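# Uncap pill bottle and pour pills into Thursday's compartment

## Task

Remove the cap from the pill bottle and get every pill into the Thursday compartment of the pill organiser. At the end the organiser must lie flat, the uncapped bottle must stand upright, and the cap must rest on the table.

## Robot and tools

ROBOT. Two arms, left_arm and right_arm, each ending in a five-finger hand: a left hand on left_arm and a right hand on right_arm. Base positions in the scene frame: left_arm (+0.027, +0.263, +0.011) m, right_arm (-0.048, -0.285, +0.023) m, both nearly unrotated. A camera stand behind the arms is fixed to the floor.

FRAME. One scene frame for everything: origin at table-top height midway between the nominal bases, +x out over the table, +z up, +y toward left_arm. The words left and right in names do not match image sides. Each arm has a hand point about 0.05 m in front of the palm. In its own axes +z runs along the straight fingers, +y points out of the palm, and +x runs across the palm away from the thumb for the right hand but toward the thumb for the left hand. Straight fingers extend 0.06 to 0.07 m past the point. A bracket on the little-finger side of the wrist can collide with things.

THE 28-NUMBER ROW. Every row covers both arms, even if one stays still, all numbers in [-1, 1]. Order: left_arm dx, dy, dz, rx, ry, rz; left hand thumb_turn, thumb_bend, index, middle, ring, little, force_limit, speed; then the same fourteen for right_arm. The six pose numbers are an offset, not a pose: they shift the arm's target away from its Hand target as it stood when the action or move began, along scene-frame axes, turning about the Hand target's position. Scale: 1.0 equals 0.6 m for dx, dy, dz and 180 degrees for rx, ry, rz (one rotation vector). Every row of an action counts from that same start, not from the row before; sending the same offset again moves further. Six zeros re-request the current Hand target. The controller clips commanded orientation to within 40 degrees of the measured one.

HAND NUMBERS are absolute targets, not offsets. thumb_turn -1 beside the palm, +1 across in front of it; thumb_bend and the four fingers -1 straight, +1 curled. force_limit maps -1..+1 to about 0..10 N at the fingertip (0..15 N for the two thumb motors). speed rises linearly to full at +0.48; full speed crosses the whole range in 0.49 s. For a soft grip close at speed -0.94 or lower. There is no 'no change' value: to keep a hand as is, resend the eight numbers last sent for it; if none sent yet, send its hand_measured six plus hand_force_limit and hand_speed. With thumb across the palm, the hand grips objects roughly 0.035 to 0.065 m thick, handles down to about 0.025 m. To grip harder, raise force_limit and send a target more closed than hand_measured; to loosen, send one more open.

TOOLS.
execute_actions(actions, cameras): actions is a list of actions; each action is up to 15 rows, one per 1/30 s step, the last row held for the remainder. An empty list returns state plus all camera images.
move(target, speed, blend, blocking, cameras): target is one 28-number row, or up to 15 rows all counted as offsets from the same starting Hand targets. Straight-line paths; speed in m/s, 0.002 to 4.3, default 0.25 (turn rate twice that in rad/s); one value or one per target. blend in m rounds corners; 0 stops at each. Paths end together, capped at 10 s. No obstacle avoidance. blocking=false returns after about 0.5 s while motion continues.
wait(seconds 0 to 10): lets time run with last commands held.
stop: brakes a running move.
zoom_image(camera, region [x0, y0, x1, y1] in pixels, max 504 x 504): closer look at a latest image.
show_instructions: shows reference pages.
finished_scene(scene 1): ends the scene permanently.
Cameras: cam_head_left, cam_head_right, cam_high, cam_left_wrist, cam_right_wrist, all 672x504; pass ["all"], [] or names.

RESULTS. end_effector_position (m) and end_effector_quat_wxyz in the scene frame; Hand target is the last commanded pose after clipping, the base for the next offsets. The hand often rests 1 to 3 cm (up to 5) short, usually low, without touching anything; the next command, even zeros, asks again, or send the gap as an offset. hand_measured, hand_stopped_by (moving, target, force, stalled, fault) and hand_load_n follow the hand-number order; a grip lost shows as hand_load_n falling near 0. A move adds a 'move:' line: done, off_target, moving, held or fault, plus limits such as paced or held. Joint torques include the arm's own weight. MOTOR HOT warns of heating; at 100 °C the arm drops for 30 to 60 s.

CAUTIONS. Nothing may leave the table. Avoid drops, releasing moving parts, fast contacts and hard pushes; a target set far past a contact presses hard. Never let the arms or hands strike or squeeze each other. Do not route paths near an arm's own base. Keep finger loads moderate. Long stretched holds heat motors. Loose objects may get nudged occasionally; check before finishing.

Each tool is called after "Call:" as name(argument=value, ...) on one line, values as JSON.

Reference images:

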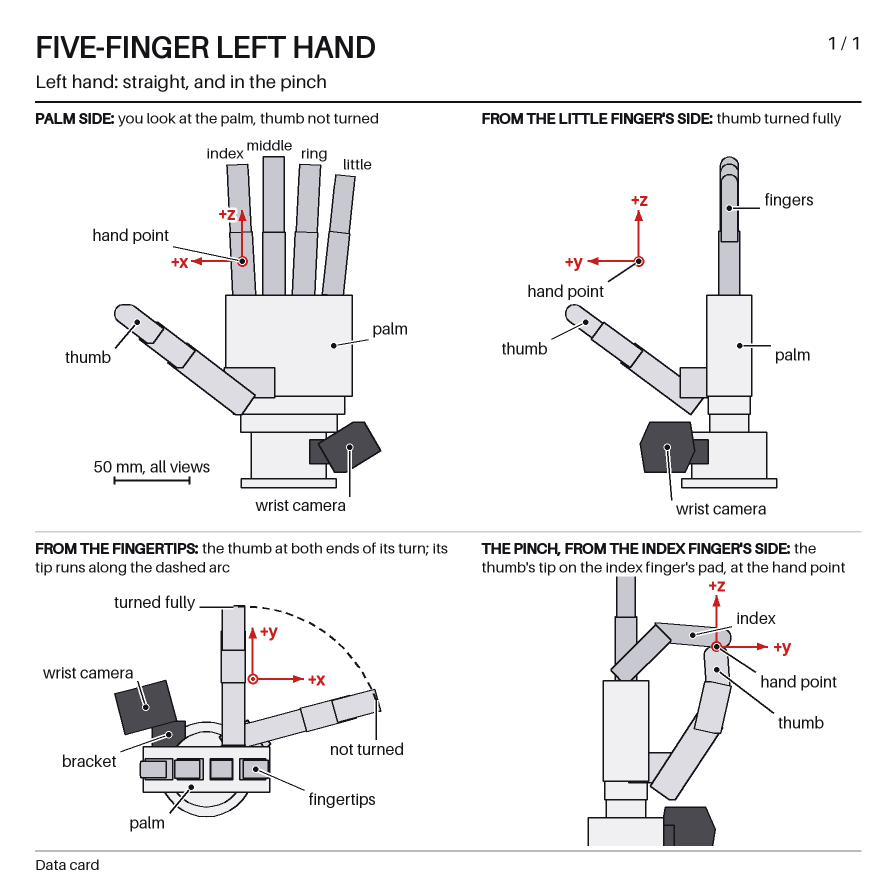

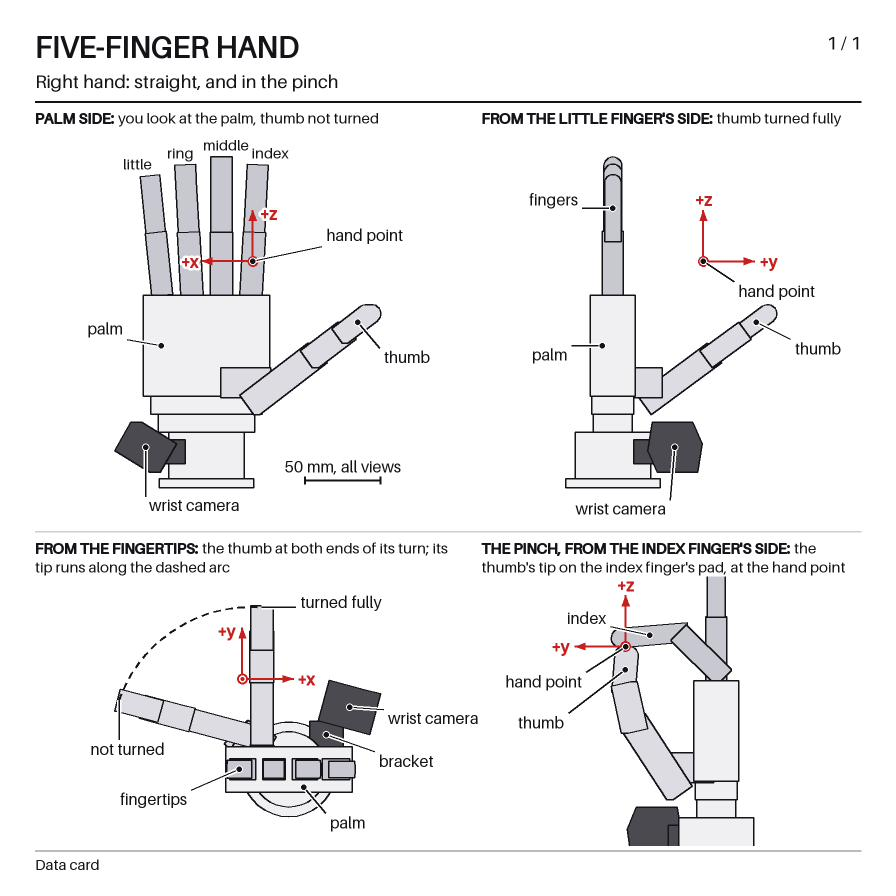

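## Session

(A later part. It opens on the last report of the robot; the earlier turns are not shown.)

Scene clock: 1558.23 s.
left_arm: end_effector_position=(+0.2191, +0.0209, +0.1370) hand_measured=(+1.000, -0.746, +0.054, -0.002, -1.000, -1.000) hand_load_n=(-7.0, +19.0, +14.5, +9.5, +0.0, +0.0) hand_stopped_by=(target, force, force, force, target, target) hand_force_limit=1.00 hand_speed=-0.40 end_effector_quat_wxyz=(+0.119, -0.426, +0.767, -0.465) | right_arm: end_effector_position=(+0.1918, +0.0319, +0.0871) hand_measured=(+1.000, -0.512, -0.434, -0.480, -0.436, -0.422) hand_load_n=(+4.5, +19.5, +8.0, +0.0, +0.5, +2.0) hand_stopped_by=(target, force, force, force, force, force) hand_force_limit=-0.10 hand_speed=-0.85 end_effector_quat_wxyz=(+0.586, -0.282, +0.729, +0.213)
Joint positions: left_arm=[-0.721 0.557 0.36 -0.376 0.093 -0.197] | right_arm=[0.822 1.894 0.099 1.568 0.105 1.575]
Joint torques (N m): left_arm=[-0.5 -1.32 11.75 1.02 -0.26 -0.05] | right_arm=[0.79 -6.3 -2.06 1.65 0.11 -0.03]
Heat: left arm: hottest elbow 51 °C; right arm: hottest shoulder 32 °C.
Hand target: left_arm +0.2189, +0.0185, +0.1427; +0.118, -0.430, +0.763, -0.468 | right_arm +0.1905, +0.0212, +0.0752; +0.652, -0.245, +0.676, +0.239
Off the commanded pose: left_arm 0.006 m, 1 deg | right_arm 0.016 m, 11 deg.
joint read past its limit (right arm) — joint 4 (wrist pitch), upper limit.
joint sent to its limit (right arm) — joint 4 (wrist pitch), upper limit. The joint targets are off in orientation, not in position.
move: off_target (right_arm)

Call:
execute_actions(actions=[], cameras=["all"])

Scene clock: 1573.70 s.
left_arm: end_effector_position=(+0.2191, +0.0209, +0.1370) hand_measured=(+1.000, -0.746, +0.054, -0.002, -1.000, -1.000) hand_load_n=(-7.0, +19.0, +14.5, +9.5, +0.0, +0.0) hand_stopped_by=(target, force, force, force, target, target) hand_force_limit=1.00 hand_speed=-0.40 end_effector_quat_wxyz=(+0.119, -0.426, +0.767, -0.465) | right_arm: end_effector_position=(+0.1918, +0.0319, +0.0871) hand_measured=(+1.000, -0.512, -0.434, -0.480, -0.436, -0.422) hand_load_n=(+4.5, +19.5, +7.5, +0.0, +0.5, +2.0) hand_stopped_by=(target, force, force, force, force, force) hand_force_limit=-0.10 hand_speed=-0.85 end_effector_quat_wxyz=(+0.586, -0.282, +0.729, +0.213)
Joint positions: left_arm=[-0.721 0.557 0.36 -0.376 0.093 -0.197] | right_arm=[0.822 1.894 0.099 1.568 0.105 1.575]
Joint velocities: within noise
Joint torques (N m): left_arm=[-0.56 -1.32 11.75 1.02 -0.27 -0.05] | right_arm=[0.79 -6.3 -2.06 1.65 0.12 -0.03]
Motor temperatures (°C): left_arm=[28 29 50 27 32 30] | right_arm=[28 32 30 32 32 28]
Heat: left arm: hottest elbow 50 °C; right arm: hottest shoulder 32 °C.
Hand target: left_arm +0.2189, +0.0185, +0.1427; +0.118, -0.430, +0.763, -0.468 | right_arm +0.1905, +0.0212, +0.0752; +0.652, -0.245, +0.676, +0.239
Off the commanded pose: left_arm 0.006 m, 1 deg | right_arm 0.016 m, 11 deg.
joint read past its limit (right arm) — joint 4 (wrist pitch), upper limit.
camera_calibration:
cam_left_wrist: T_world_to_cam=[[0.312033, -0.440151, 0.841964, -0.169218], [-0.948087, -0.201502, 0.246024, 0.172085], [0.0613701, -0.875022, -0.480176, 0.184238], [0, 0, 0, 1]] pos_world=[0.204647, 0.121407, 0.188605]
cam_right_wrist: T_world_to_cam=[[-0.714922, 0.655694, -0.242799, 0.133425], [-0.375613, -0.0672673, 0.924332, -0.0111829], [0.589747, 0.752024, 0.294378, -0.0455581], [0, 0, 0, 1]] pos_world=[0.118056, -0.0539778, 0.0561436]

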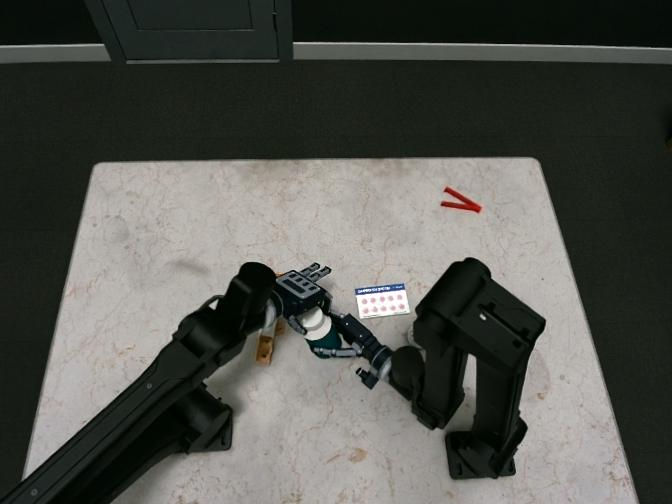

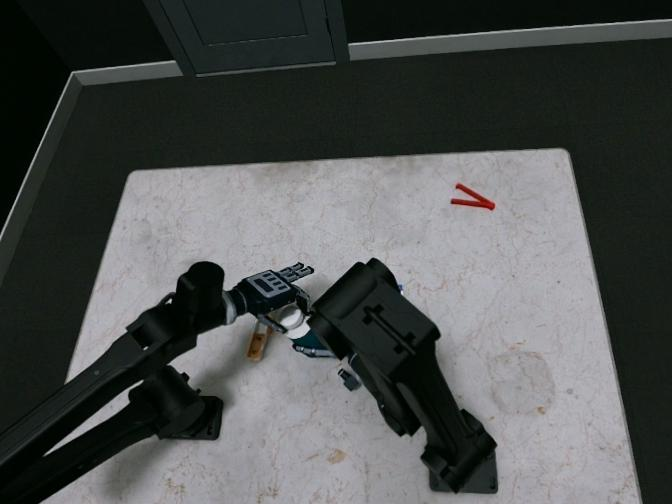

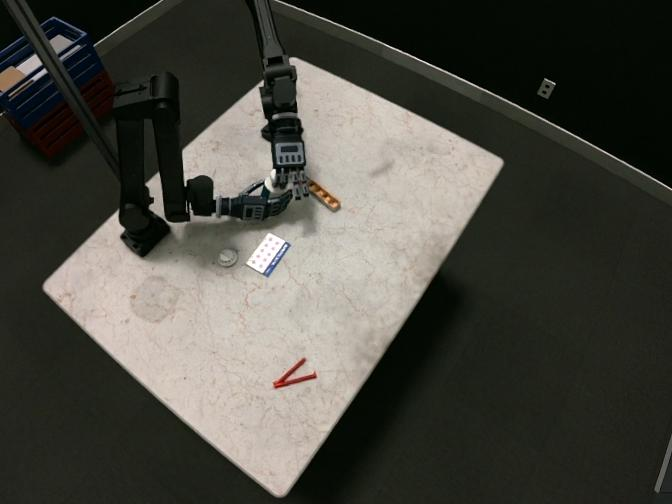

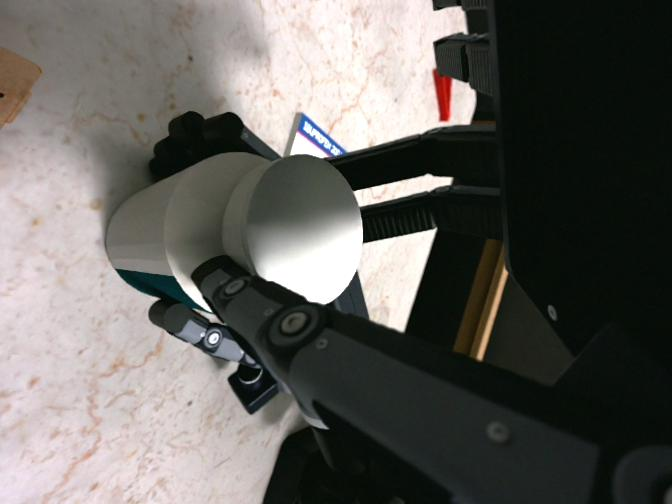

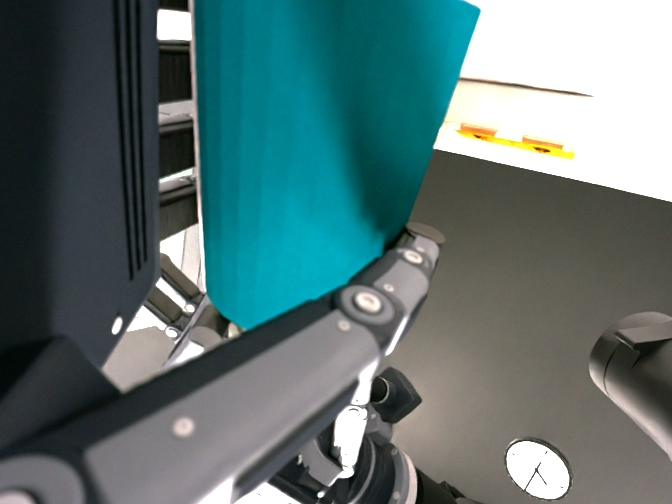

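Call:
zoom_image(camera="cam_left_wrist", region=[90, 90, 390, 330])

Call:
zoom_image(camera="cam_high", region=[220, 140, 350, 240])

Scaled by 1.680 from the camera's 672x504 image, which has a finer 960x720 frame.

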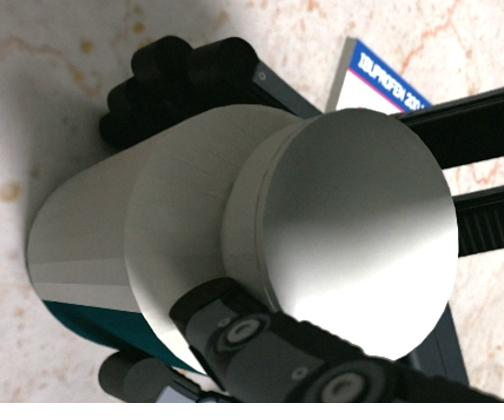

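Scaled by 3.877 from the camera's 672x504 image, which has a finer 960x720 frame.

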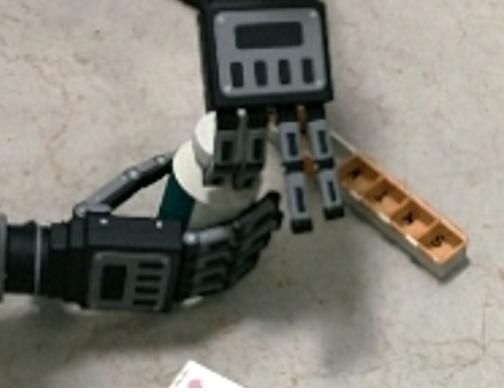

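Call:
move(target=[0.0035,0.0017,-0.0008,0.00705,0.00605,0.0406,1,0.2,0.66,0.66,-1,-1,1,-0.4,0,0,0,0,0,0,1,-0.503,-0.2,-0.2,-0.3,-0.3,-0.1,-0.85], speed=0.1)

Call:
move(target=[0.0035,0.0017,-0.0008,0.00705,0.00605,0.0406,1,0.2,0.66,0.66,-1,-1,1,-0.4,0,0,0,0,0,0,1,-0.503,-0.2,-0.2,-0.3,-0.3,-0.1,-0.85], speed=0.1, cameras=["cam_left_wrist"])

Scene clock: 1622.80 s.
left_arm: end_effector_position=(+0.2190, +0.0203, +0.1331) hand_measured=(+1.000, -0.746, +0.054, -0.002, -1.000, -1.000) hand_load_n=(-2.5, +7.0, +6.0, +4.5, +0.0, +0.0) hand_stopped_by=(target, force, force, force, target, target) hand_force_limit=1.00 hand_speed=-0.40 end_effector_quat_wxyz=(+0.139, -0.483, +0.740, -0.447) | right_arm: end_effector_position=(+0.1915, +0.0321, +0.0870) hand_measured=(+1.000, -0.512, -0.434, -0.480, -0.436, -0.422) hand_load_n=(+4.5, +19.5, +7.5, +0.0, +0.5, +2.0) hand_stopped_by=(target, force, force, force, force, force) hand_force_limit=-0.10 hand_speed=-0.85 end_effector_quat_wxyz=(+0.586, -0.283, +0.729, +0.213)
Joint positions: left_arm=[-0.814 0.552 0.36 -0.407 -0.087 -0.336] | right_arm=[0.822 1.894 0.099 1.568 0.104 1.573]
Joint torques (N m): left_arm=[-0.26 -0.97 12.98 0.46 -0.51 0.19] | right_arm=[0.79 -6.3 -2.04 1.65 0.14 -0.02]
Heat: left arm: hottest elbow 50 °C; right arm: hottest shoulder 32 °C.
Hand target: left_arm +0.2211, +0.0196, +0.1422; +0.146, -0.481, +0.740, -0.447 | right_arm +0.1905, +0.0212, +0.0752; +0.652, -0.245, +0.676, +0.239
Off the commanded pose: left_arm 0.009 m, 1 deg | right_arm 0.016 m, 11 deg.
joint read past its limit (right arm) — joint 4 (wrist pitch), upper limit.
joint sent to its limit (right arm) — joint 4 (wrist pitch), upper limit. The joint targets are off in orientation, not in position.
move: off_target (right_arm)

Scene clock: 1624.17 s.
left_arm: end_effector_position=(+0.2186, +0.0200, +0.1321) hand_measured=(+1.000, -0.742, +0.054, -0.002, -1.000, -1.000) hand_load_n=(-1.5, +3.0, +0.0, +5.5, +0.0, +0.0) hand_stopped_by=(target, force, force, force, target, target) hand_force_limit=1.00 hand_speed=-0.40 end_effector_quat_wxyz=(+0.159, -0.533, +0.710, -0.431) | right_arm: end_effector_position=(+0.1902, +0.0329, +0.0870) hand_measured=(+1.000, -0.512, -0.434, -0.480, -0.436, -0.422) hand_load_n=(+5.0, +19.5, +8.0, +0.0, +0.5, +1.5) hand_stopped_by=(target, force, force, force, force, force) hand_force_limit=-0.10 hand_speed=-0.85 end_effector_quat_wxyz=(+0.585, -0.286, +0.728, +0.215)
Joint positions: left_arm=[-0.905 0.558 0.37 -0.451 -0.256 -0.476] | right_arm=[0.822 1.894 0.099 1.568 0.096 1.571]
Joint torques (N m): left_arm=[0.15 0.03 13.98 0.1 -0.81 0.29] | right_arm=[0.62 -6.36 -2.03 1.65 0.33 -0.01]
Heat: left arm: hottest elbow 50 °C; right arm: hottest shoulder 32 °C.
Hand target: left_arm +0.2231, +0.0205, +0.1418; +0.172, -0.530, +0.714, -0.424 | right_arm +0.1905, +0.0212, +0.0752; +0.652, -0.245, +0.676, +0.239
Off the commanded pose: left_arm 0.011 m, 2 deg | right_arm 0.017 m, 11 deg.
joint read past its limit (right arm) — joint 4 (wrist pitch), upper limit.
joint sent to its limit (right arm) — joint 4 (wrist pitch), upper limit. The joint targets are off in orientation, not in position.
move: off_target (left_arm, right_arm)
camera_calibration:
cam_left_wrist: T_world_to_cam=[[0.458637, -0.345877, 0.818549, -0.196118], [-0.85027, -0.438509, 0.291119, 0.15004], [0.258249, -0.829506, -0.495205, 0.139178], [0, 0, 0, 1]] pos_world=[0.181579, 0.11341, 0.185774]
Images, in order (width x height): cam_left_wrist 672x504.

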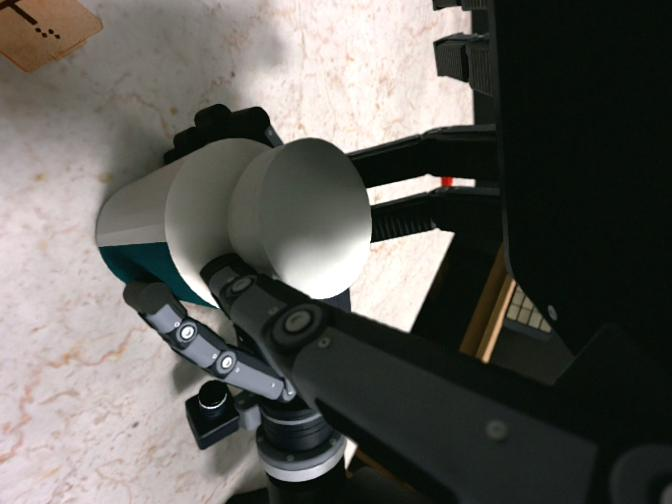

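Call:
move(target=[[0,0,0,0,0,0,1,-1,-0.5,-0.5,-1,-1,-0.5,0.2,0,0,0,0,0,0,1,-0.503,-0.2,-0.2,-0.3,-0.3,-0.1,-0.85],[0,0,0.08,0,0,0,1,-1,-0.5,-0.5,-1,-1,-0.5,0.2,0,0,0,0,0,0,1,-0.503,-0.2,-0.2,-0.3,-0.3,-0.1,-0.85],[0,0.0092,0.08,0.0038,0.0182,-0.1318,1,-1,-0.5,-0.5,-1,-1,-0.5,0.2,0,0,0,0,0,0,1,-0.503,-0.2,-0.2,-0.3,-0.3,-0.1,-0.85],[0,0.0092,-0.003,0.0038,0.0182,-0.1318,1,-1,-0.5,-0.5,-1,-1,-0.5,0.2,0,0,0,0,0,0,1,-0.503,-0.2,-0.2,-0.3,-0.3,-0.1,-0.85],[-0.011,-0.0042,-0.003,0.0038,0.0182,-0.1318,1,-1,-0.5,-0.5,-1,-1,-0.5,0.2,0,0,0,0,0,0,1,-0.503,-0.2,-0.2,-0.3,-0.3,-0.1,-0.85]], speed=0.2, blend=[0,0.01,0.01,0,0], cameras=["cam_left_wrist"])

Scene clock: 1670.87 s.
left_arm: end_effector_position=(+0.2167, +0.0232, +0.1381) hand_measured=(+1.000, -1.000, -0.500, -0.500, -1.000, -1.000) hand_load_n=(+0.0, +0.0, +0.0, +0.0, +0.0, +0.0) hand_stopped_by=(target, target, target, target, target, target) hand_force_limit=-0.50 hand_speed=0.20 end_effector_quat_wxyz=(+0.064, -0.387, +0.816, -0.424) | right_arm: end_effector_position=(+0.1908, +0.0324, +0.0872) hand_measured=(+1.000, -0.512, -0.434, -0.480, -0.436, -0.422) hand_load_n=(+4.5, +19.0, +8.0, +0.0, +1.0, +1.5) hand_stopped_by=(target, force, force, force, force, force) hand_force_limit=-0.10 hand_speed=-0.85 end_effector_quat_wxyz=(+0.585, -0.283, +0.729, +0.216)
Joint positions: left_arm=[-0.629 0.682 0.456 -0.493 0.282 -0.054] | right_arm=[0.822 1.894 0.099 1.568 0.1 1.577]
Joint torques (N m): left_arm=[-0.91 -1.9 10.59 1.84 0.15 0.06] | right_arm=[0.73 -6.3 -2 1.65 0.3 -0.06]
Heat: left arm: hottest elbow 52 °C; right arm: hottest shoulder 32 °C.
Hand target: left_arm +0.2166, +0.0180, +0.1400; +0.064, -0.383, +0.815, -0.430 | right_arm +0.1905, +0.0212, +0.0752; +0.652, -0.245, +0.676, +0.239
Off the commanded pose: left_arm 0.006 m, 1 deg | right_arm 0.016 m, 11 deg.
joint read past its limit (right arm) — joint 4 (wrist pitch), upper limit.
joint sent to its limit (right arm) — joint 4 (wrist pitch), upper limit. The joint targets are off in orientation, not in position.
move: off_target (right_arm)
camera_calibration:
cam_left_wrist: T_world_to_cam=[[0.317897, -0.543325, 0.777007, -0.158215], [-0.941679, -0.0855291, 0.325462, 0.154919], [-0.110375, -0.835154, -0.538827, 0.231382], [0, 0, 0, 1]] pos_world=[0.221719, 0.120527, 0.197189]
Images, in order (width x height): cam_left_wrist 672x504.

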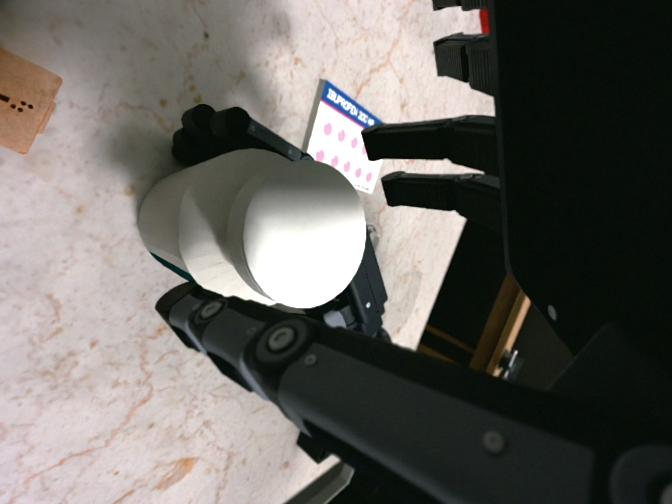

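Call:
execute_actions(actions=[[[0,0,0,0,0,0,1,0.2,0.66,0.66,-1,-1,0.2,-0.5,0,0,0,0,0,0,1,-0.503,-0.2,-0.2,-0.3,-0.3,-0.1,-0.85]],[[0,0,0,0,0,0,1,0.2,0.66,0.66,-1,-1,0.2,-0.5,0,0,0,0,0,0,1,-0.503,-0.2,-0.2,-0.3,-0.3,-0.1,-0.85]],[[0,0,0,0,0,0,1,0.2,0.66,0.66,-1,-1,0.2,-0.5,0,0,0,0,0,0,1,-0.503,-0.2,-0.2,-0.3,-0.3,-0.1,-0.85]],[[0,0,0,0,0,0,1,0.21,0.67,0.67,-1,-1,1,-0.4,0,0,0,0,0,0,1,-0.503,-0.2,-0.2,-0.3,-0.3,-0.1,-0.85]]], cameras=["cam_left_wrist"])

Scene clock: 1677.83 s.
left_arm: end_effector_position=(+0.2169, +0.0230, +0.1376) hand_measured=(+1.000, -0.758, +0.034, +0.018, -1.000, -1.000) hand_load_n=(+0.5, +16.5, +9.5, +15.0, +0.0, +0.0) hand_stopped_by=(target, force, force, force, target, target) hand_force_limit=1.00 hand_speed=-0.40 end_effector_quat_wxyz=(+0.064, -0.388, +0.816, -0.424) | right_arm: end_effector_position=(+0.1900, +0.0329, +0.0870) hand_measured=(+1.000, -0.512, -0.434, -0.480, -0.436, -0.422) hand_load_n=(+3.5, +20.5, +6.0, +0.0, +1.0, +2.0) hand_stopped_by=(target, force, force, force, force, force) hand_force_limit=-0.10 hand_speed=-0.85 end_effector_quat_wxyz=(+0.586, -0.288, +0.727, +0.213)
Joint positions: left_arm=[-0.63 0.682 0.455 -0.49 0.28 -0.057] | right_arm=[0.822 1.893 0.099 1.568 0.096 1.565]
Joint torques (N m): left_arm=[-0.91 -1.85 10.7 1.72 0.21 0.05] | right_arm=[0.62 -6.18 -1.98 1.65 0.3 0.03]
Heat: left arm: hottest elbow 52 °C; right arm: hottest shoulder 32 °C.
Hand target: left_arm +0.2166, +0.0181, +0.1400; +0.064, -0.383, +0.815, -0.431 | right_arm +0.1905, +0.0213, +0.0753; +0.652, -0.245, +0.676, +0.239
Off the commanded pose: left_arm 0.006 m, 1 deg | right_arm 0.017 m, 11 deg.
joint read past its limit (right arm) — joint 4 (wrist pitch), upper limit.
joint sent to its limit (right arm) — joint 4 (wrist pitch), upper limit. The joint targets are off in orientation, not in position.
camera_calibration:
cam_left_wrist: T_world_to_cam=[[0.318924, -0.542178, 0.777387, -0.158379], [-0.941543, -0.0872907, 0.325389, 0.155264], [-0.10856, -0.835717, -0.538323, 0.230511], [0, 0, 0, 1]] pos_world=[0.221723, 0.120325, 0.19669]
Images, in order (width x height): cam_left_wrist 672x504.

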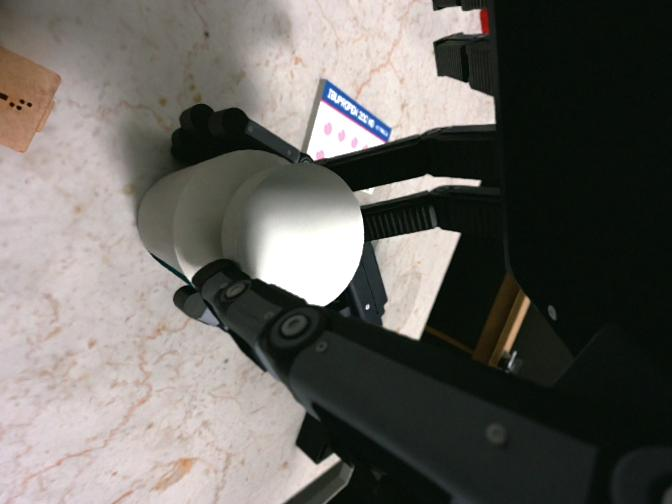

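Call:
execute_actions(actions=[[[0.0037,0.0013,0.0008,0.00705,0.00605,0.0406,1,0.22,0.68,0.68,-1,-1,1,-0.4,0,0,0,0,0,0,1,-0.503,-0.2,-0.2,-0.3,-0.3,-0.1,-0.85]],[[0,0,0,0,0,0,1,0.23,0.69,0.69,-1,-1,1,-0.4,0,0,0,0,0,0,1,-0.503,-0.2,-0.2,-0.3,-0.3,-0.1,-0.85]]])

Call:
execute_actions(actions=[[[0.0037,0.0013,0.0008,0.00705,0.00605,0.0406,1,0.24,0.70,0.70,-1,-1,1,-0.4,0,0,0,0,0,0,1,-0.503,-0.2,-0.2,-0.3,-0.3,-0.1,-0.85]],[[0,0,0,0,0,0,1,0.25,0.71,0.71,-1,-1,1,-0.4,0,0,0,0,0,0,1,-0.503,-0.2,-0.2,-0.3,-0.3,-0.1,-0.85]]])

Call:
execute_actions(actions=[[[0.0037,0.0017,0.0004,0.00705,0.00605,0.0406,1,0.26,0.72,0.72,-1,-1,1,-0.4,0,0,0,0,0,0,1,-0.503,-0.2,-0.2,-0.3,-0.3,-0.1,-0.85]],[[0,0,0,0,0,0,1,0.27,0.73,0.73,-1,-1,1,-0.4,0,0,0,0,0,0,1,-0.503,-0.2,-0.2,-0.3,-0.3,-0.1,-0.85]]])

Scene clock: 1686.80 s.
left_arm: end_effector_position=(+0.2194, +0.0211, +0.1362) hand_measured=(+1.000, -0.760, +0.054, +0.030, -1.000, -1.000) hand_load_n=(-9.5, +20.0, +9.0, +16.0, +0.0, +0.0) hand_stopped_by=(target, force, force, force, target, target) hand_force_limit=1.00 hand_speed=-0.40 end_effector_quat_wxyz=(+0.088, -0.428, +0.800, -0.410) | right_arm: end_effector_position=(+0.1904, +0.0327, +0.0873) hand_measured=(+1.000, -0.512, -0.434, -0.480, -0.436, -0.422) hand_load_n=(+4.0, +19.5, +7.5, +0.0, +1.0, +2.0) hand_stopped_by=(target, force, force, force, force, force) hand_force_limit=-0.10 hand_speed=-0.85 end_effector_quat_wxyz=(+0.586, -0.286, +0.728, +0.214)
Joint positions: left_arm=[-0.695 0.672 0.455 -0.496 0.144 -0.155] | right_arm=[0.822 1.893 0.099 1.568 0.098 1.57]
Joint torques (N m): left_arm=[-0.38 -2.32 11.14 0.94 -0.29 -0.16] | right_arm=[0.67 -6.18 -1.99 1.65 0.29 0]
Heat: left arm: hottest elbow 51 °C; right arm: hottest shoulder 32 °C.
Hand target: left_arm +0.2187, +0.0189, +0.1404; +0.088, -0.437, +0.794, -0.413 | right_arm +0.1905, +0.0213, +0.0753; +0.652, -0.245, +0.676, +0.239
Off the commanded pose: left_arm 0.005 m, 1 deg | right_arm 0.017 m, 11 deg.
joint read past its limit (right arm) — joint 4 (wrist pitch), upper limit.
joint sent to its limit (right arm) — joint 4 (wrist pitch), upper limit. The joint targets are off in orientation, not in position.

Scene clock: 1688.00 s.
left_arm: end_effector_position=(+0.2207, +0.0210, +0.1346) hand_measured=(+1.000, -0.760, +0.084, +0.030, -1.000, -1.000) hand_load_n=(-12.0, +21.5, +14.5, +11.5, +0.0, +0.0) hand_stopped_by=(target, force, force, force, target, target) hand_force_limit=1.00 hand_speed=-0.40 end_effector_quat_wxyz=(+0.111, -0.481, +0.775, -0.395) | right_arm: end_effector_position=(+0.1902, +0.0328, +0.0872) hand_measured=(+1.000, -0.512, -0.434, -0.480, -0.436, -0.422) hand_load_n=(+4.0, +20.0, +8.0, +0.0, +0.5, +2.0) hand_stopped_by=(target, force, force, force, force, force) hand_force_limit=-0.10 hand_speed=-0.85 end_effector_quat_wxyz=(+0.585, -0.286, +0.727, +0.214)
Joint positions: left_arm=[-0.762 0.661 0.455 -0.518 -0.002 -0.283] | right_arm=[0.822 1.893 0.099 1.568 0.097 1.569]
Joint torques (N m): left_arm=[-0.26 -1.9 12.26 0.36 -0.45 -0.11] | right_arm=[0.67 -6.18 -1.98 1.65 0.31 0.01]
Heat: left arm: hottest elbow 51 °C; right arm: hottest shoulder 32 °C.
Hand target: left_arm +0.2209, +0.0196, +0.1410; +0.111, -0.490, +0.770, -0.394 | right_arm +0.1904, +0.0213, +0.0752; +0.652, -0.246, +0.676, +0.239
Off the commanded pose: left_arm 0.006 m, 1 deg | right_arm 0.017 m, 11 deg.
joint read past its limit (right arm) — joint 4 (wrist pitch), upper limit.
joint sent to its limit (right arm) — joint 4 (wrist pitch), upper limit. The joint targets are off in orientation, not in position.

Scene clock: 1689.20 s.
left_arm: end_effector_position=(+0.2221, +0.0233, +0.1327) hand_measured=(+1.000, -0.760, +0.084, +0.030, -1.000, -1.000) hand_load_n=(-8.0, +20.0, +13.5, +12.5, +0.0, +0.0) hand_stopped_by=(target, force, force, force, target, target) hand_force_limit=1.00 hand_speed=-0.40 end_effector_quat_wxyz=(+0.132, -0.539, +0.742, -0.377) | right_arm: end_effector_position=(+0.1896, +0.0332, +0.0871) hand_measured=(+1.000, -0.512, -0.434, -0.480, -0.436, -0.422) hand_load_n=(+3.0, +20.5, +7.0, +0.0, +0.0, +2.0) hand_stopped_by=(target, force, force, force, force, force) hand_force_limit=-0.10 hand_speed=-0.85 end_effector_quat_wxyz=(+0.587, -0.290, +0.726, +0.213)
Joint positions: left_arm=[-0.825 0.659 0.461 -0.56 -0.148 -0.431] | right_arm=[0.822 1.892 0.099 1.568 0.095 1.559]
Joint torques (N m): left_arm=[-0.5 -0.91 13.37 0.1 -0.42 0.06] | right_arm=[0.56 -6.07 -1.96 1.65 0.3 0.08]
Heat: left arm: hottest elbow 51 °C; right arm: hottest shoulder 32 °C.
Hand target: left_arm +0.2231, +0.0206, +0.1412; +0.134, -0.540, +0.743, -0.372 | right_arm +0.1904, +0.0213, +0.0752; +0.652, -0.246, +0.676, +0.239
Off the commanded pose: left_arm 0.009 m, 1 deg | right_arm 0.017 m, 11 deg.
joint read past its limit (right arm) — joint 4 (wrist pitch), upper limit.
joint sent to its limit (right arm) — joint 4 (wrist pitch), upper limit. The joint targets are off in orientation, not in position.

Call:
execute_actions(actions=[[[0.0033,0.0025,0.012,0.00705,0.00605,0.0406,1,0.28,0.74,0.74,-1,-1,1,-0.4,0,0,0,0,0,0,1,-0.503,-0.2,-0.2,-0.3,-0.3,-0.1,-0.85]],[[0,0,0,0,0,0,1,0.29,0.75,0.75,-1,-1,1,-0.4,0,0,0,0,0,0,1,-0.503,-0.2,-0.2,-0.3,-0.3,-0.1,-0.85]]])

Call:
execute_actions(actions=[[[0.003,0.003,0.007,0.00705,0.00605,0.0406,1,0.3,0.76,0.76,-1,-1,1,-0.4,0,0,0,0,0,0,1,-0.503,-0.2,-0.2,-0.3,-0.3,-0.1,-0.85]],[[0,0,0,0,0,0,1,0.31,0.77,0.77,-1,-1,1,-0.4,0,0,0,0,0,0,1,-0.503,-0.2,-0.2,-0.3,-0.3,-0.1,-0.85]]], cameras=["cam_left_wrist"])

Scene clock: 1699.13 s.
left_arm: end_effector_position=(+0.2228, +0.0267, +0.1333) hand_measured=(+1.000, -0.760, +0.084, +0.030, -1.000, -1.000) hand_load_n=(-3.5, +19.5, +13.5, +13.0, +0.0, +0.0) hand_stopped_by=(target, force, force, force, target, target) hand_force_limit=1.00 hand_speed=-0.40 end_effector_quat_wxyz=(+0.152, -0.593, +0.709, -0.349) | right_arm: end_effector_position=(+0.1878, +0.0345, +0.0872) hand_measured=(+1.000, -0.512, -0.434, -0.480, -0.436, -0.422) hand_load_n=(+3.5, +21.5, +6.5, +0.0, +0.0, +2.5) hand_stopped_by=(target, force, force, force, force, force) hand_force_limit=-0.10 hand_speed=-0.85 end_effector_quat_wxyz=(+0.586, -0.295, +0.723, +0.214)
Joint positions: left_arm=[-0.886 0.681 0.491 -0.642 -0.282 -0.581] | right_arm=[0.822 1.891 0.099 1.568 0.085 1.553]
Joint torques (N m): left_arm=[-0.62 -1.2 14.26 -0.06 -0.44 0.17] | right_arm=[0.32 -6.01 -1.99 1.65 0.55 0.12]
Heat: left arm: hottest elbow 51 °C; right arm: hottest shoulder 32 °C.
Hand target: left_arm +0.2252, +0.0221, +0.1485; +0.156, -0.589, +0.712, -0.350 | right_arm +0.1904, +0.0212, +0.0752; +0.652, -0.245, +0.676, +0.239
Off the commanded pose: left_arm 0.016 m, 1 deg | right_arm 0.018 m, 11 deg.
joint read past its limit (right arm) — joint 4 (wrist pitch), upper limit.
joint sent to its limit (right arm) — joint 4 (wrist pitch), upper limit. The joint targets are off in orientation, not in position.

Scene clock: 1700.33 s.
left_arm: end_effector_position=(+0.2232, +0.0298, +0.1326) hand_measured=(+1.000, -0.760, +0.084, +0.030, -1.000, -1.000) hand_load_n=(-2.5, +18.5, +13.0, +13.0, +0.0, +0.0) hand_stopped_by=(target, force, force, force, target, target) hand_force_limit=1.00 hand_speed=-0.40 end_effector_quat_wxyz=(-0.173, +0.641, -0.676, +0.319) | right_arm: end_effector_position=(+0.1862, +0.0354, +0.0872) hand_measured=(+1.000, -0.512, -0.434, -0.480, -0.436, -0.422) hand_load_n=(+4.0, +22.5, +6.0, +0.0, +0.0, +3.0) hand_stopped_by=(target, force, force, force, force, force) hand_force_limit=-0.10 hand_speed=-0.85 end_effector_quat_wxyz=(+0.586, -0.301, +0.721, +0.215)
Joint positions: left_arm=[-0.941 0.72 0.526 -0.731 -0.396 -0.736] | right_arm=[0.822 1.89 0.099 1.568 0.077 1.544]
Joint torques (N m): left_arm=[-0.5 -1.9 14.68 -0.18 -0.59 0.23] | right_arm=[0.15 -5.95 -1.98 1.66 0.72 0.18]
Heat: left arm: hottest elbow 52 °C; right arm: hottest shoulder 32 °C.
Hand target: left_arm +0.2269, +0.0239, +0.1526; -0.178, +0.634, -0.678, +0.326 | right_arm +0.1904, +0.0212, +0.0752; +0.652, -0.245, +0.676, +0.239
Off the commanded pose: left_arm 0.021 m, 1 deg | right_arm 0.019 m, 11 deg.
joint read past its limit (right arm) — joint 4 (wrist pitch), upper limit.
joint sent to its limit (right arm) — joint 4 (wrist pitch), upper limit. The joint targets are off in orientation, not in position.
camera_calibration:
cam_left_wrist: T_world_to_cam=[[0.673662, -0.293565, 0.678232, -0.22624], [-0.658177, -0.655713, 0.369924, 0.111305], [0.336129, -0.695601, -0.634947, 0.143566], [0, 0, 0, 1]] pos_world=[0.177411, 0.106433, 0.203426]
Images, in order (width x height): cam_left_wrist 672x504.

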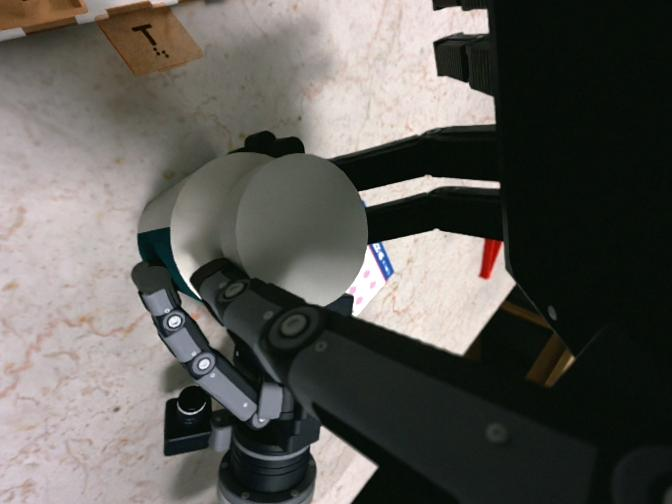

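Call:
execute_actions(actions=[[[0.0025,0.0035,0.006,0.00705,0.00605,0.0406,1,0.32,0.78,0.78,-1,-1,1,-0.4,0,0,0,0,0,0,1,-0.503,-0.2,-0.2,-0.3,-0.3,-0.1,-0.85]],[[0,0,0,0,0,0,1,0.33,0.79,0.79,-1,-1,1,-0.4,0,0,0,0,0,0,1,-0.503,-0.2,-0.2,-0.3,-0.3,-0.1,-0.85]]])

Call:
execute_actions(actions=[[[0.0017,0.0038,0.006,0.00705,0.00605,0.0406,1,0.34,0.8,0.8,-1,-1,1,-0.4,0,0,0,0,0,0,1,-0.503,-0.2,-0.2,-0.3,-0.3,-0.1,-0.85]],[[0,0,0,0,0,0,1,0.35,0.81,0.81,-1,-1,1,-0.4,0,0,0,0,0,0,1,-0.503,-0.2,-0.2,-0.3,-0.3,-0.1,-0.85]]], cameras=["cam_left_wrist"])

Scene clock: 1706.30 s.
left_arm: end_effector_position=(+0.2230, +0.0332, +0.1317) hand_measured=(+1.000, -0.760, +0.084, +0.030, -1.000, -1.000) hand_load_n=(-3.0, +18.0, +12.5, +14.0, +0.0, +0.0) hand_stopped_by=(target, force, force, force, target, target) hand_force_limit=1.00 hand_speed=-0.40 end_effector_quat_wxyz=(-0.193, +0.684, -0.642, +0.289) | right_arm: end_effector_position=(+0.1844, +0.0365, +0.0871) hand_measured=(+1.000, -0.512, -0.434, -0.480, -0.436, -0.422) hand_load_n=(+4.0, +23.5, +5.0, +0.0, +0.0, +3.0) hand_stopped_by=(target, force, force, force, force, force) hand_force_limit=-0.10 hand_speed=-0.85 end_effector_quat_wxyz=(+0.586, -0.306, +0.718, +0.216)
Joint positions: left_arm=[-0.989 0.769 0.566 -0.832 -0.49 -0.899] | right_arm=[0.822 1.889 0.099 1.568 0.067 1.537]
Joint torques (N m): left_arm=[-0.38 -2.55 15.04 -0.34 -0.84 0.24] | right_arm=[-0.03 -5.89 -1.95 1.65 0.95 0.23]
Heat: left arm: hottest elbow 53 °C; right arm: hottest shoulder 32 °C.
Hand target: left_arm +0.2285, +0.0260, +0.1562; -0.199, +0.677, -0.642, +0.300 | right_arm +0.1904, +0.0212, +0.0751; +0.652, -0.245, +0.676, +0.239
Off the commanded pose: left_arm 0.026 m, 2 deg | right_arm 0.020 m, 12 deg.
joint read past its limit (right arm) — joint 4 (wrist pitch), upper limit.
joint sent to its limit (right arm) — joint 4 (wrist pitch), upper limit. The joint targets are off in orientation, not in position.

Scene clock: 1707.50 s.
left_arm: end_effector_position=(+0.2220, +0.0369, +0.1306) hand_measured=(+1.000, -0.760, +0.084, +0.030, -1.000, -1.000) hand_load_n=(-4.0, +17.5, +13.0, +15.0, +0.0, +0.0) hand_stopped_by=(target, force, force, force, target, target) hand_force_limit=1.00 hand_speed=-0.40 end_effector_quat_wxyz=(-0.213, +0.723, -0.605, +0.256) | right_arm: end_effector_position=(+0.1826, +0.0375, +0.0871) hand_measured=(+1.000, -0.512, -0.434, -0.480, -0.436, -0.422) hand_load_n=(+3.0, +23.5, +4.0, +0.0, +0.0, +3.0) hand_stopped_by=(target, force, force, force, force, force) hand_force_limit=-0.10 hand_speed=-0.85 end_effector_quat_wxyz=(+0.586, -0.311, +0.716, +0.217)
Joint positions: left_arm=[-1.029 0.828 0.609 -0.946 -0.561 -1.071] | right_arm=[0.822 1.888 0.099 1.568 0.059 1.528]
Joint torques (N m): left_arm=[-0.32 -3.25 15.43 -0.59 -1.11 0.25] | right_arm=[-0.21 -5.83 -1.94 1.65 1.14 0.28]
Heat: left arm: hottest elbow 53 °C; right arm: hottest shoulder 32 °C.
Hand target: left_arm +0.2295, +0.0283, +0.1597; -0.219, +0.717, -0.602, +0.273 | right_arm +0.1904, +0.0212, +0.0751; +0.652, -0.246, +0.676, +0.239
Off the commanded pose: left_arm 0.031 m, 2 deg | right_arm 0.022 m, 12 deg.
joint read past its limit (right arm) — joint 4 (wrist pitch), upper limit.
joint sent to its limit (right arm) — joint 4 (wrist pitch), upper limit. The joint targets are off in orientation, not in position.
camera_calibration:
cam_left_wrist: T_world_to_cam=[[0.765765, -0.152536, 0.624769, -0.240645], [-0.451588, -0.819214, 0.353492, 0.0782203], [0.4579, -0.55283, -0.696209, 0.123283], [0, 0, 0, 1]] pos_world=[0.163149, 0.095527, 0.208528]
Images, in order (width x height): cam_left_wrist 672x504.

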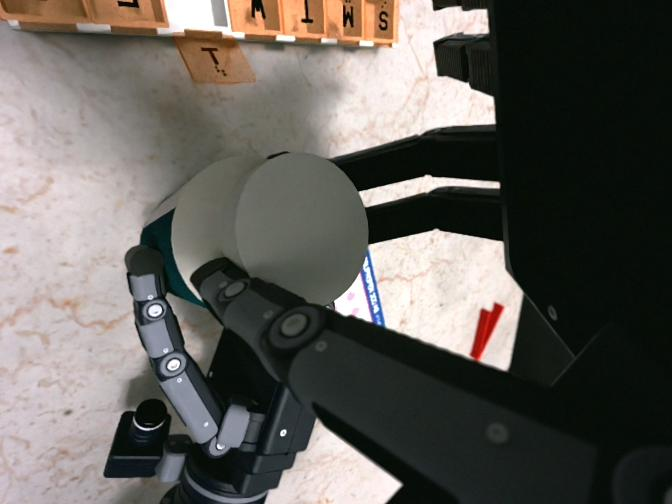

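Call:
move(target=[[0,0,0,0,0,0,1,-1,-0.5,-0.5,-1,-1,-0.5,0.2,0,0,0,0,0,0,1,-0.503,-0.2,-0.2,-0.3,-0.3,-0.1,-0.85],[0,0,0.047,0,0,0,1,-1,-0.5,-0.5,-1,-1,-0.5,0.2,0,0,0,0,0,0,1,-0.503,-0.2,-0.2,-0.3,-0.3,-0.1,-0.85],[-0.0107,-0.0038,0.047,-0.0494,-0.0424,-0.2842,1,-1,-0.5,-0.5,-1,-1,-0.5,0.2,0,0,0,0,0,0,1,-0.503,-0.2,-0.2,-0.3,-0.3,-0.1,-0.85],[-0.0107,-0.0038,-0.0328,-0.0494,-0.0424,-0.2842,1,-1,-0.5,-0.5,-1,-1,-0.5,0.2,0,0,0,0,0,0,1,-0.503,-0.2,-0.2,-0.3,-0.3,-0.1,-0.85],[-0.0215,-0.0172,-0.0328,-0.0494,-0.0424,-0.2842,1,-1,-0.5,-0.5,-1,-1,-0.5,0.2,0,0,0,0,0,0,1,-0.503,-0.2,-0.2,-0.3,-0.3,-0.1,-0.85]], speed=0.2, blend=[0,0.01,0.01,0,0], cameras=["cam_left_wrist"])

Scene clock: 1735.20 s.
left_arm: end_effector_position=(+0.2163, +0.0234, +0.1378) hand_measured=(+1.000, -1.000, -0.500, -0.500, -1.000, -1.000) hand_load_n=(+0.0, +0.0, +0.0, +0.0, +0.0, +0.0) hand_stopped_by=(target, target, target, target, target, target) hand_force_limit=-0.50 hand_speed=0.20 end_effector_quat_wxyz=(+0.064, -0.387, +0.816, -0.424) | right_arm: end_effector_position=(+0.1907, +0.0295, +0.0877) hand_measured=(+1.000, -0.512, -0.434, -0.480, -0.436, -0.422) hand_load_n=(+5.5, +21.5, +8.5, +0.0, +0.0, +2.0) hand_stopped_by=(target, force, force, force, force, force) hand_force_limit=-0.10 hand_speed=-0.85 end_effector_quat_wxyz=(+0.586, -0.285, +0.729, +0.211)
Joint positions: left_arm=[-0.629 0.68 0.455 -0.493 0.282 -0.055] | right_arm=[0.816 1.888 0.093 1.568 0.098 1.567]
Joint torques (N m): left_arm=[-0.91 -1.73 10.7 1.84 0.14 0.05] | right_arm=[1.14 -5.6 -1.44 1.65 0.2 0.03]
Heat: left arm: hottest elbow 54 °C; right arm: hottest shoulder 32 °C.
Hand target: left_arm +0.2165, +0.0180, +0.1399; +0.064, -0.383, +0.815, -0.430 | right_arm +0.1904, +0.0213, +0.0752; +0.652, -0.246, +0.676, +0.239
Off the commanded pose: left_arm 0.006 m, 1 deg | right_arm 0.015 m, 11 deg.
joint read past its limit (right arm) — joint 4 (wrist pitch), upper limit.
joint sent to its limit (right arm) — joint 4 (wrist pitch), upper limit. The joint targets are off in orientation, not in position.
move: off_target (right_arm)
camera_calibration:
cam_left_wrist: T_world_to_cam=[[0.317976, -0.542982, 0.777214, -0.157848], [-0.941675, -0.0856113, 0.325451, 0.154668], [-0.110176, -0.835369, -0.538535, 0.231267], [0, 0, 0, 1]] pos_world=[0.221319, 0.120726, 0.19689]
Images, in order (width x height): cam_left_wrist 672x504.

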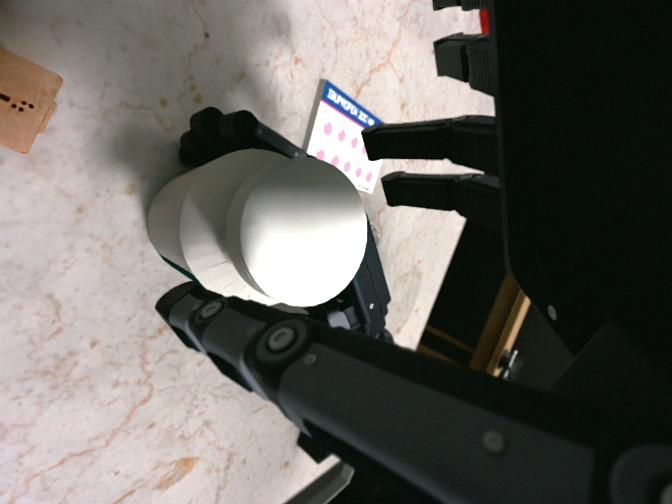

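Call:
zoom_image(camera="cam_left_wrist", region=[140, 130, 380, 320])

Scaled by 2.100 from the camera's 672x504 image, which has a finer 960x720 frame.

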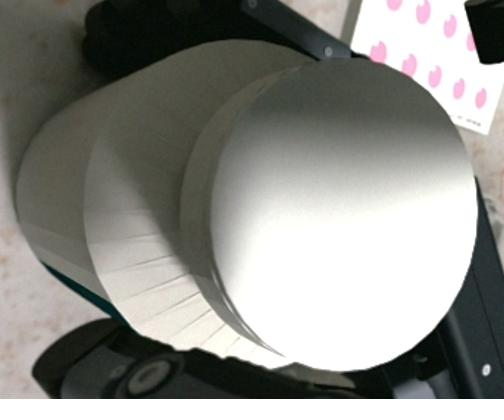

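Call:
execute_actions(actions=[[[0,0,0,0,0,0,1,0.2,0.66,0.66,-1,-1,0.2,-0.4,0,0,0,0,0,0,1,-0.503,-0.2,-0.2,-0.3,-0.3,-0.1,-0.85]],[[0,0,0,0,0,0,1,0.2,0.66,0.66,-1,-1,0.2,-0.4,0,0,0,0,0,0,1,-0.503,-0.2,-0.2,-0.3,-0.3,-0.1,-0.85]],[[0,0,0,0,0,0,1,0.21,0.67,0.67,-1,-1,1,-0.4,0,0,0,0,0,0,1,-0.503,-0.2,-0.2,-0.3,-0.3,-0.1,-0.85]],[[0,0,0,0,0,0,1,0.22,0.68,0.68,-1,-1,1,-0.4,0,0,0,0,0,0,1,-0.503,-0.2,-0.2,-0.3,-0.3,-0.1,-0.85]],[[0.0037,0.0013,0.01,0.00705,0.00605,0.0406,1,0.23,0.69,0.69,-1,-1,1,-0.4,0,0,0,0,0,0,1,-0.503,-0.2,-0.2,-0.3,-0.3,-0.1,-0.85]],[[0,0,0,0,0,0,1,0.24,0.7,0.7,-1,-1,1,-0.4,0,0,0,0,0,0,1,-0.503,-0.2,-0.2,-0.3,-0.3,-0.1,-0.85]]])

Call:
execute_actions(actions=[[[0.0037,0.001,0.01,0.00705,0.00605,0.0406,1,0.25,0.71,0.71,-1,-1,1,-0.4,0,0,0,0,0,0,1,-0.503,-0.2,-0.2,-0.3,-0.3,-0.1,-0.85]],[[0,0,0,0,0,0,1,0.26,0.72,0.72,-1,-1,1,-0.4,0,0,0,0,0,0,1,-0.503,-0.2,-0.2,-0.3,-0.3,-0.1,-0.85]]])

Call:
execute_actions(actions=[[[0.0037,0.0012,0.008,0.00705,0.00605,0.0406,1,0.27,0.73,0.73,-1,-1,1,-0.4,0,0,0,0,0,0,1,-0.503,-0.2,-0.2,-0.3,-0.3,-0.1,-0.85]],[[0,0,0,0,0,0,1,0.28,0.74,0.74,-1,-1,1,-0.4,0,0,0,0,0,0,1,-0.503,-0.2,-0.2,-0.3,-0.3,-0.1,-0.85]],[[0.004,0.002,0.006,0.00705,0.00605,0.0406,1,0.29,0.75,0.75,-1,-1,1,-0.4,0,0,0,0,0,0,1,-0.503,-0.2,-0.2,-0.3,-0.3,-0.1,-0.85]],[[0,0,0,0,0,0,1,0.3,0.76,0.76,-1,-1,1,-0.4,0,0,0,0,0,0,1,-0.503,-0.2,-0.2,-0.3,-0.3,-0.1,-0.85]]])

Call:
execute_actions(actions=[[[0.0035,0.0022,0.003,0.00705,0.00605,0.0406,1,0.31,0.77,0.77,-1,-1,1,-0.4,0,0,0,0,0,0,1,-0.503,-0.2,-0.2,-0.3,-0.3,-0.1,-0.85]],[[0,0,0,0,0,0,1,0.32,0.78,0.78,-1,-1,1,-0.4,0,0,0,0,0,0,1,-0.503,-0.2,-0.2,-0.3,-0.3,-0.1,-0.85]],[[0.003,0.003,0.002,0.00705,0.00605,0.0406,1,0.33,0.79,0.79,-1,-1,1,-0.4,0,0,0,0,0,0,1,-0.503,-0.2,-0.2,-0.3,-0.3,-0.1,-0.85]],[[0,0,0,0,0,0,1,0.34,0.8,0.8,-1,-1,1,-0.4,0,0,0,0,0,0,1,-0.503,-0.2,-0.2,-0.3,-0.3,-0.1,-0.85]]], cameras=["cam_left_wrist"])

Scene clock: 1755.40 s.
left_arm: end_effector_position=(+0.2191, +0.0227, +0.1367) hand_measured=(+1.000, -0.742, +0.050, +0.010, -1.000, -1.000) hand_load_n=(-3.5, +19.5, +14.0, +11.5, +0.0, +0.0) hand_stopped_by=(target, force, force, force, target, target) hand_force_limit=1.00 hand_speed=-0.40 end_effector_quat_wxyz=(+0.088, -0.437, +0.796, -0.409) | right_arm: end_effector_position=(+0.1903, +0.0298, +0.0873) hand_measured=(+1.000, -0.512, -0.434, -0.480, -0.436, -0.422) hand_load_n=(+5.0, +22.0, +7.5, +0.0, +0.0, +2.0) hand_stopped_by=(target, force, force, force, force, force) hand_force_limit=-0.10 hand_speed=-0.85 end_effector_quat_wxyz=(+0.586, -0.287, +0.728, +0.210)
Joint positions: left_arm=[-0.692 0.665 0.454 -0.505 0.138 -0.172] | right_arm=[0.816 1.888 0.093 1.568 0.097 1.56]
Joint torques (N m): left_arm=[-0.73 -2.14 12.38 0.68 -0.08 0.01] | right_arm=[1.03 -5.6 -1.43 1.65 0.19 0.08]
Heat: left arm: hottest elbow 52 °C; right arm: hottest shoulder 32 °C.
Hand target: left_arm +0.2189, +0.0188, +0.1461; +0.088, -0.437, +0.794, -0.413 | right_arm +0.1904, +0.0213, +0.0752; +0.652, -0.246, +0.676, +0.239
Off the commanded pose: left_arm 0.010 m, 1 deg | right_arm 0.015 m, 11 deg.
joint read past its limit (right arm) — joint 4 (wrist pitch), upper limit.
joint sent to its limit (right arm) — joint 4 (wrist pitch), upper limit. The joint targets are off in orientation, not in position.

Scene clock: 1756.60 s.
left_arm: end_effector_position=(+0.2193, +0.0249, +0.1354) hand_measured=(+1.000, -0.742, +0.050, +0.010, -1.000, -1.000) hand_load_n=(-3.5, +18.0, +14.0, +12.5, +0.0, +0.0) hand_stopped_by=(target, force, force, force, target, target) hand_force_limit=1.00 hand_speed=-0.40 end_effector_quat_wxyz=(+0.110, -0.494, +0.770, -0.388) | right_arm: end_effector_position=(+0.1889, +0.0306, +0.0870) hand_measured=(+1.000, -0.512, -0.434, -0.480, -0.436, -0.422) hand_load_n=(+4.5, +22.5, +6.5, +0.0, -0.5, +3.0) hand_stopped_by=(target, force, force, force, force, force) hand_force_limit=-0.10 hand_speed=-0.85 end_effector_quat_wxyz=(+0.587, -0.293, +0.725, +0.209)
Joint positions: left_arm=[-0.758 0.652 0.46 -0.548 -0.011 -0.305] | right_arm=[0.816 1.887 0.093 1.568 0.09 1.55]
Joint torques (N m): left_arm=[-0.85 -1.67 14.17 0.21 -0.14 0.09] | right_arm=[0.85 -5.6 -1.4 1.65 0.3 0.16]
Heat: left arm: hottest elbow 52 °C; right arm: hottest shoulder 32 °C.
Hand target: left_arm +0.2210, +0.0194, +0.1520; +0.111, -0.490, +0.770, -0.393 | right_arm +0.1904, +0.0213, +0.0752; +0.652, -0.246, +0.676, +0.239
Off the commanded pose: left_arm 0.018 m, 1 deg | right_arm 0.015 m, 11 deg.
joint read past its limit (right arm) — joint 4 (wrist pitch), upper limit.
joint sent to its limit (right arm) — joint 4 (wrist pitch), upper limit. The joint targets are off in orientation, not in position.

Scene clock: 1758.80 s.
left_arm: end_effector_position=(+0.2202, +0.0304, +0.1346) hand_measured=(+1.000, -0.742, +0.050, +0.010, -1.000, -1.000) hand_load_n=(-3.5, +17.0, +13.0, +13.5, +0.0, +0.0) hand_stopped_by=(target, force, force, force, target, target) hand_force_limit=1.00 hand_speed=-0.40 end_effector_quat_wxyz=(+0.153, -0.594, +0.715, -0.336) | right_arm: end_effector_position=(+0.1861, +0.0335, +0.0871) hand_measured=(+1.000, -0.512, -0.434, -0.480, -0.436, -0.422) hand_load_n=(+4.0, +24.0, +5.5, +0.0, +0.0, +3.0) hand_stopped_by=(target, force, force, force, force, force) hand_force_limit=-0.10 hand_speed=-0.85 end_effector_quat_wxyz=(+0.587, -0.303, +0.720, +0.213)
Joint positions: left_arm=[-0.885 0.684 0.507 -0.682 -0.282 -0.578] | right_arm=[0.816 1.887 0.095 1.568 0.072 1.537]
Joint torques (N m): left_arm=[-0.62 -1.85 15.46 0.13 -0.44 0.13] | right_arm=[0.44 -5.6 -1.59 1.65 0.75 0.23]
Heat: left arm: hottest elbow 52 °C; right arm: hottest shoulder 32 °C.
Hand target: left_arm +0.2256, +0.0213, +0.1604; +0.157, -0.588, +0.712, -0.350 | right_arm +0.1904, +0.0213, +0.0751; +0.652, -0.246, +0.676, +0.239
Off the commanded pose: left_arm 0.028 m, 2 deg | right_arm 0.018 m, 12 deg.
joint read past its limit (right arm) — joint 4 (wrist pitch), upper limit.
joint sent to its limit (right arm) — joint 4 (wrist pitch), upper limit. The joint targets are off in orientation, not in position.

Scene clock: 1761.00 s.
left_arm: end_effector_position=(+0.2220, +0.0349, +0.1330) hand_measured=(+1.000, -0.742, +0.050, +0.010, -1.000, -1.000) hand_load_n=(-2.5, +15.5, +11.5, +13.5, +0.0, +0.0) hand_stopped_by=(target, force, force, force, target, target) hand_force_limit=1.00 hand_speed=-0.40 end_effector_quat_wxyz=(-0.195, +0.683, -0.646, +0.281) | right_arm: end_effector_position=(+0.1847, +0.0353, +0.0872) hand_measured=(+1.000, -0.512, -0.434, -0.480, -0.436, -0.422) hand_load_n=(+4.0, +24.5, +4.5, +0.0, +0.0, +3.5) hand_stopped_by=(target, force, force, force, force, force) hand_force_limit=-0.10 hand_speed=-0.85 end_effector_quat_wxyz=(+0.587, -0.308, +0.717, +0.214)
Joint positions: left_arm=[-0.988 0.775 0.577 -0.854 -0.489 -0.894] | right_arm=[0.816 1.887 0.097 1.568 0.062 1.529]
Joint torques (N m): left_arm=[-0.56 -2.84 15.77 -0.2 -0.86 0.2] | right_arm=[0.26 -5.66 -1.76 1.65 1 0.28]
Heat: left arm: hottest elbow 53 °C; right arm: hottest shoulder 32 °C.
Hand target: left_arm +0.2296, +0.0244, +0.1635; -0.199, +0.677, -0.642, +0.300 | right_arm +0.1904, +0.0213, +0.0751; +0.652, -0.245, +0.676, +0.239
Off the commanded pose: left_arm 0.033 m, 2 deg | right_arm 0.019 m, 12 deg.
joint read past its limit (right arm) — joint 4 (wrist pitch), upper limit.
joint sent to its limit (right arm) — joint 4 (wrist pitch), upper limit. The joint targets are off in orientation, not in position.
camera_calibration:
cam_left_wrist: T_world_to_cam=[[0.72997, -0.237145, 0.64102, -0.233743], [-0.558221, -0.748027, 0.35895, 0.0961268], [0.394377, -0.619853, -0.678416, 0.138007], [0, 0, 0, 1]] pos_world=[0.169858, 0.102018, 0.208955]
Images, in order (width x height): cam_left_wrist 672x504.

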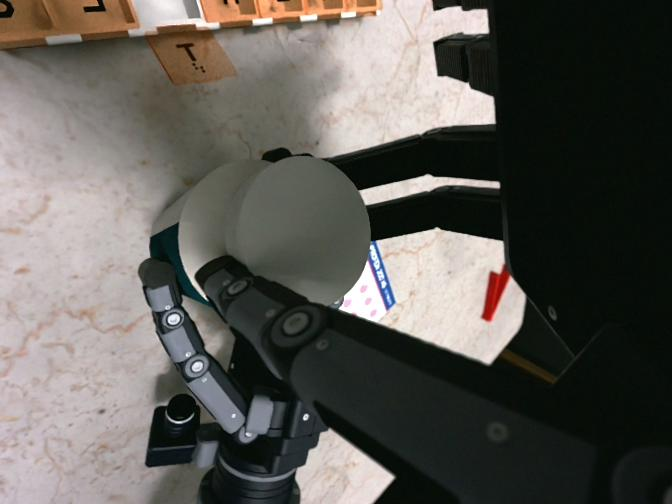

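Call:
execute_actions(actions=[[[0,0,0.02,0,0,0,1,0.35,0.81,0.81,-1,-1,1,-0.4,0,0,0,0,0,0,1,-0.503,-0.2,-0.2,-0.3,-0.3,-0.1,-0.85]],[[0,0,0.02,0,0,0,1,0.36,0.82,0.82,-1,-1,1,-0.4,0,0,0,0,0,0,1,-0.503,-0.2,-0.2,-0.3,-0.3,-0.1,-0.85]],[[0,0,0,0,0,0,1,0.37,0.83,0.83,-1,-1,1,-0.4,0,0,0,0,0,0,1,-0.503,-0.2,-0.2,-0.3,-0.3,-0.1,-0.85]]], cameras=["cam_left_wrist"])

Scene clock: 1765.77 s.
left_arm: end_effector_position=(+0.2195, +0.0380, +0.1399) hand_measured=(+1.000, -0.742, +0.050, +0.010, -1.000, -1.000) hand_load_n=(+1.5, +16.0, +12.0, +13.5, +0.0, +0.0) hand_stopped_by=(target, force, force, force, target, target) hand_force_limit=1.00 hand_speed=-0.40 end_effector_quat_wxyz=(-0.196, +0.688, -0.646, +0.267) | right_arm: end_effector_position=(+0.1827, +0.0375, +0.0935) hand_measured=(+1.000, -0.512, -0.434, -0.480, -0.436, -0.422) hand_load_n=(+5.5, +24.5, +5.5, +0.0, +0.0, +2.5) hand_stopped_by=(target, force, force, force, force, force) hand_force_limit=-0.10 hand_speed=-0.85 end_effector_quat_wxyz=(+0.590, -0.308, +0.712, +0.225)
Joint positions: left_arm=[-0.989 0.78 0.607 -0.912 -0.49 -0.91] | right_arm=[0.816 1.871 0.097 1.568 0.046 1.536]
Joint torques (N m): left_arm=[-0.38 -3.96 18.06 -0.51 -0.85 0.35] | right_arm=[0.15 -4.31 -1.7 1.66 1.56 0.2]
Heat: left arm: hottest elbow 53 °C; right arm: hottest shoulder 32 °C.
Hand target: left_arm +0.2295, +0.0244, +0.1874; -0.199, +0.677, -0.642, +0.300 | right_arm +0.1904, +0.0213, +0.0751; +0.652, -0.246, +0.676, +0.239
Off the commanded pose: left_arm 0.050 m, 4 deg | right_arm 0.026 m, 11 deg.
joint read past its limit (right arm) — joint 4 (wrist pitch), upper limit.
joint sent to its limit (right arm) — joint 4 (wrist pitch), upper limit. The joint targets are off in orientation, not in position.
camera_calibration:
cam_left_wrist: T_world_to_cam=[[0.744864, -0.240194, 0.622482, -0.236093], [-0.542715, -0.760813, 0.355843, 0.0921886], [0.388121, -0.602885, -0.697059, 0.148867], [0, 0, 0, 1]] pos_world=[0.168111, 0.10318, 0.217928]
Images, in order (width x height): cam_left_wrist 672x504.

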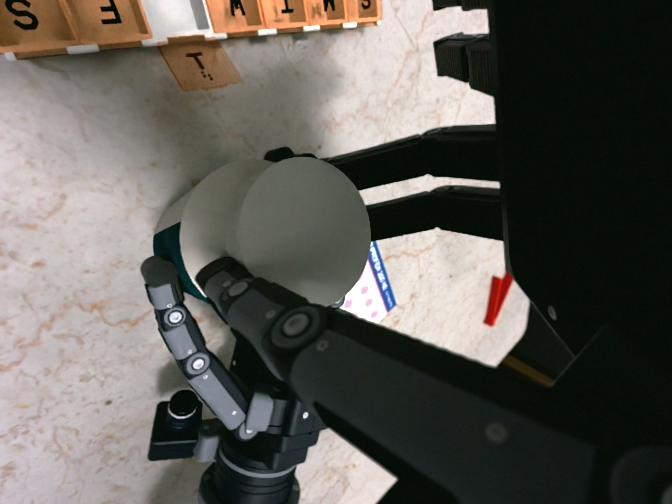

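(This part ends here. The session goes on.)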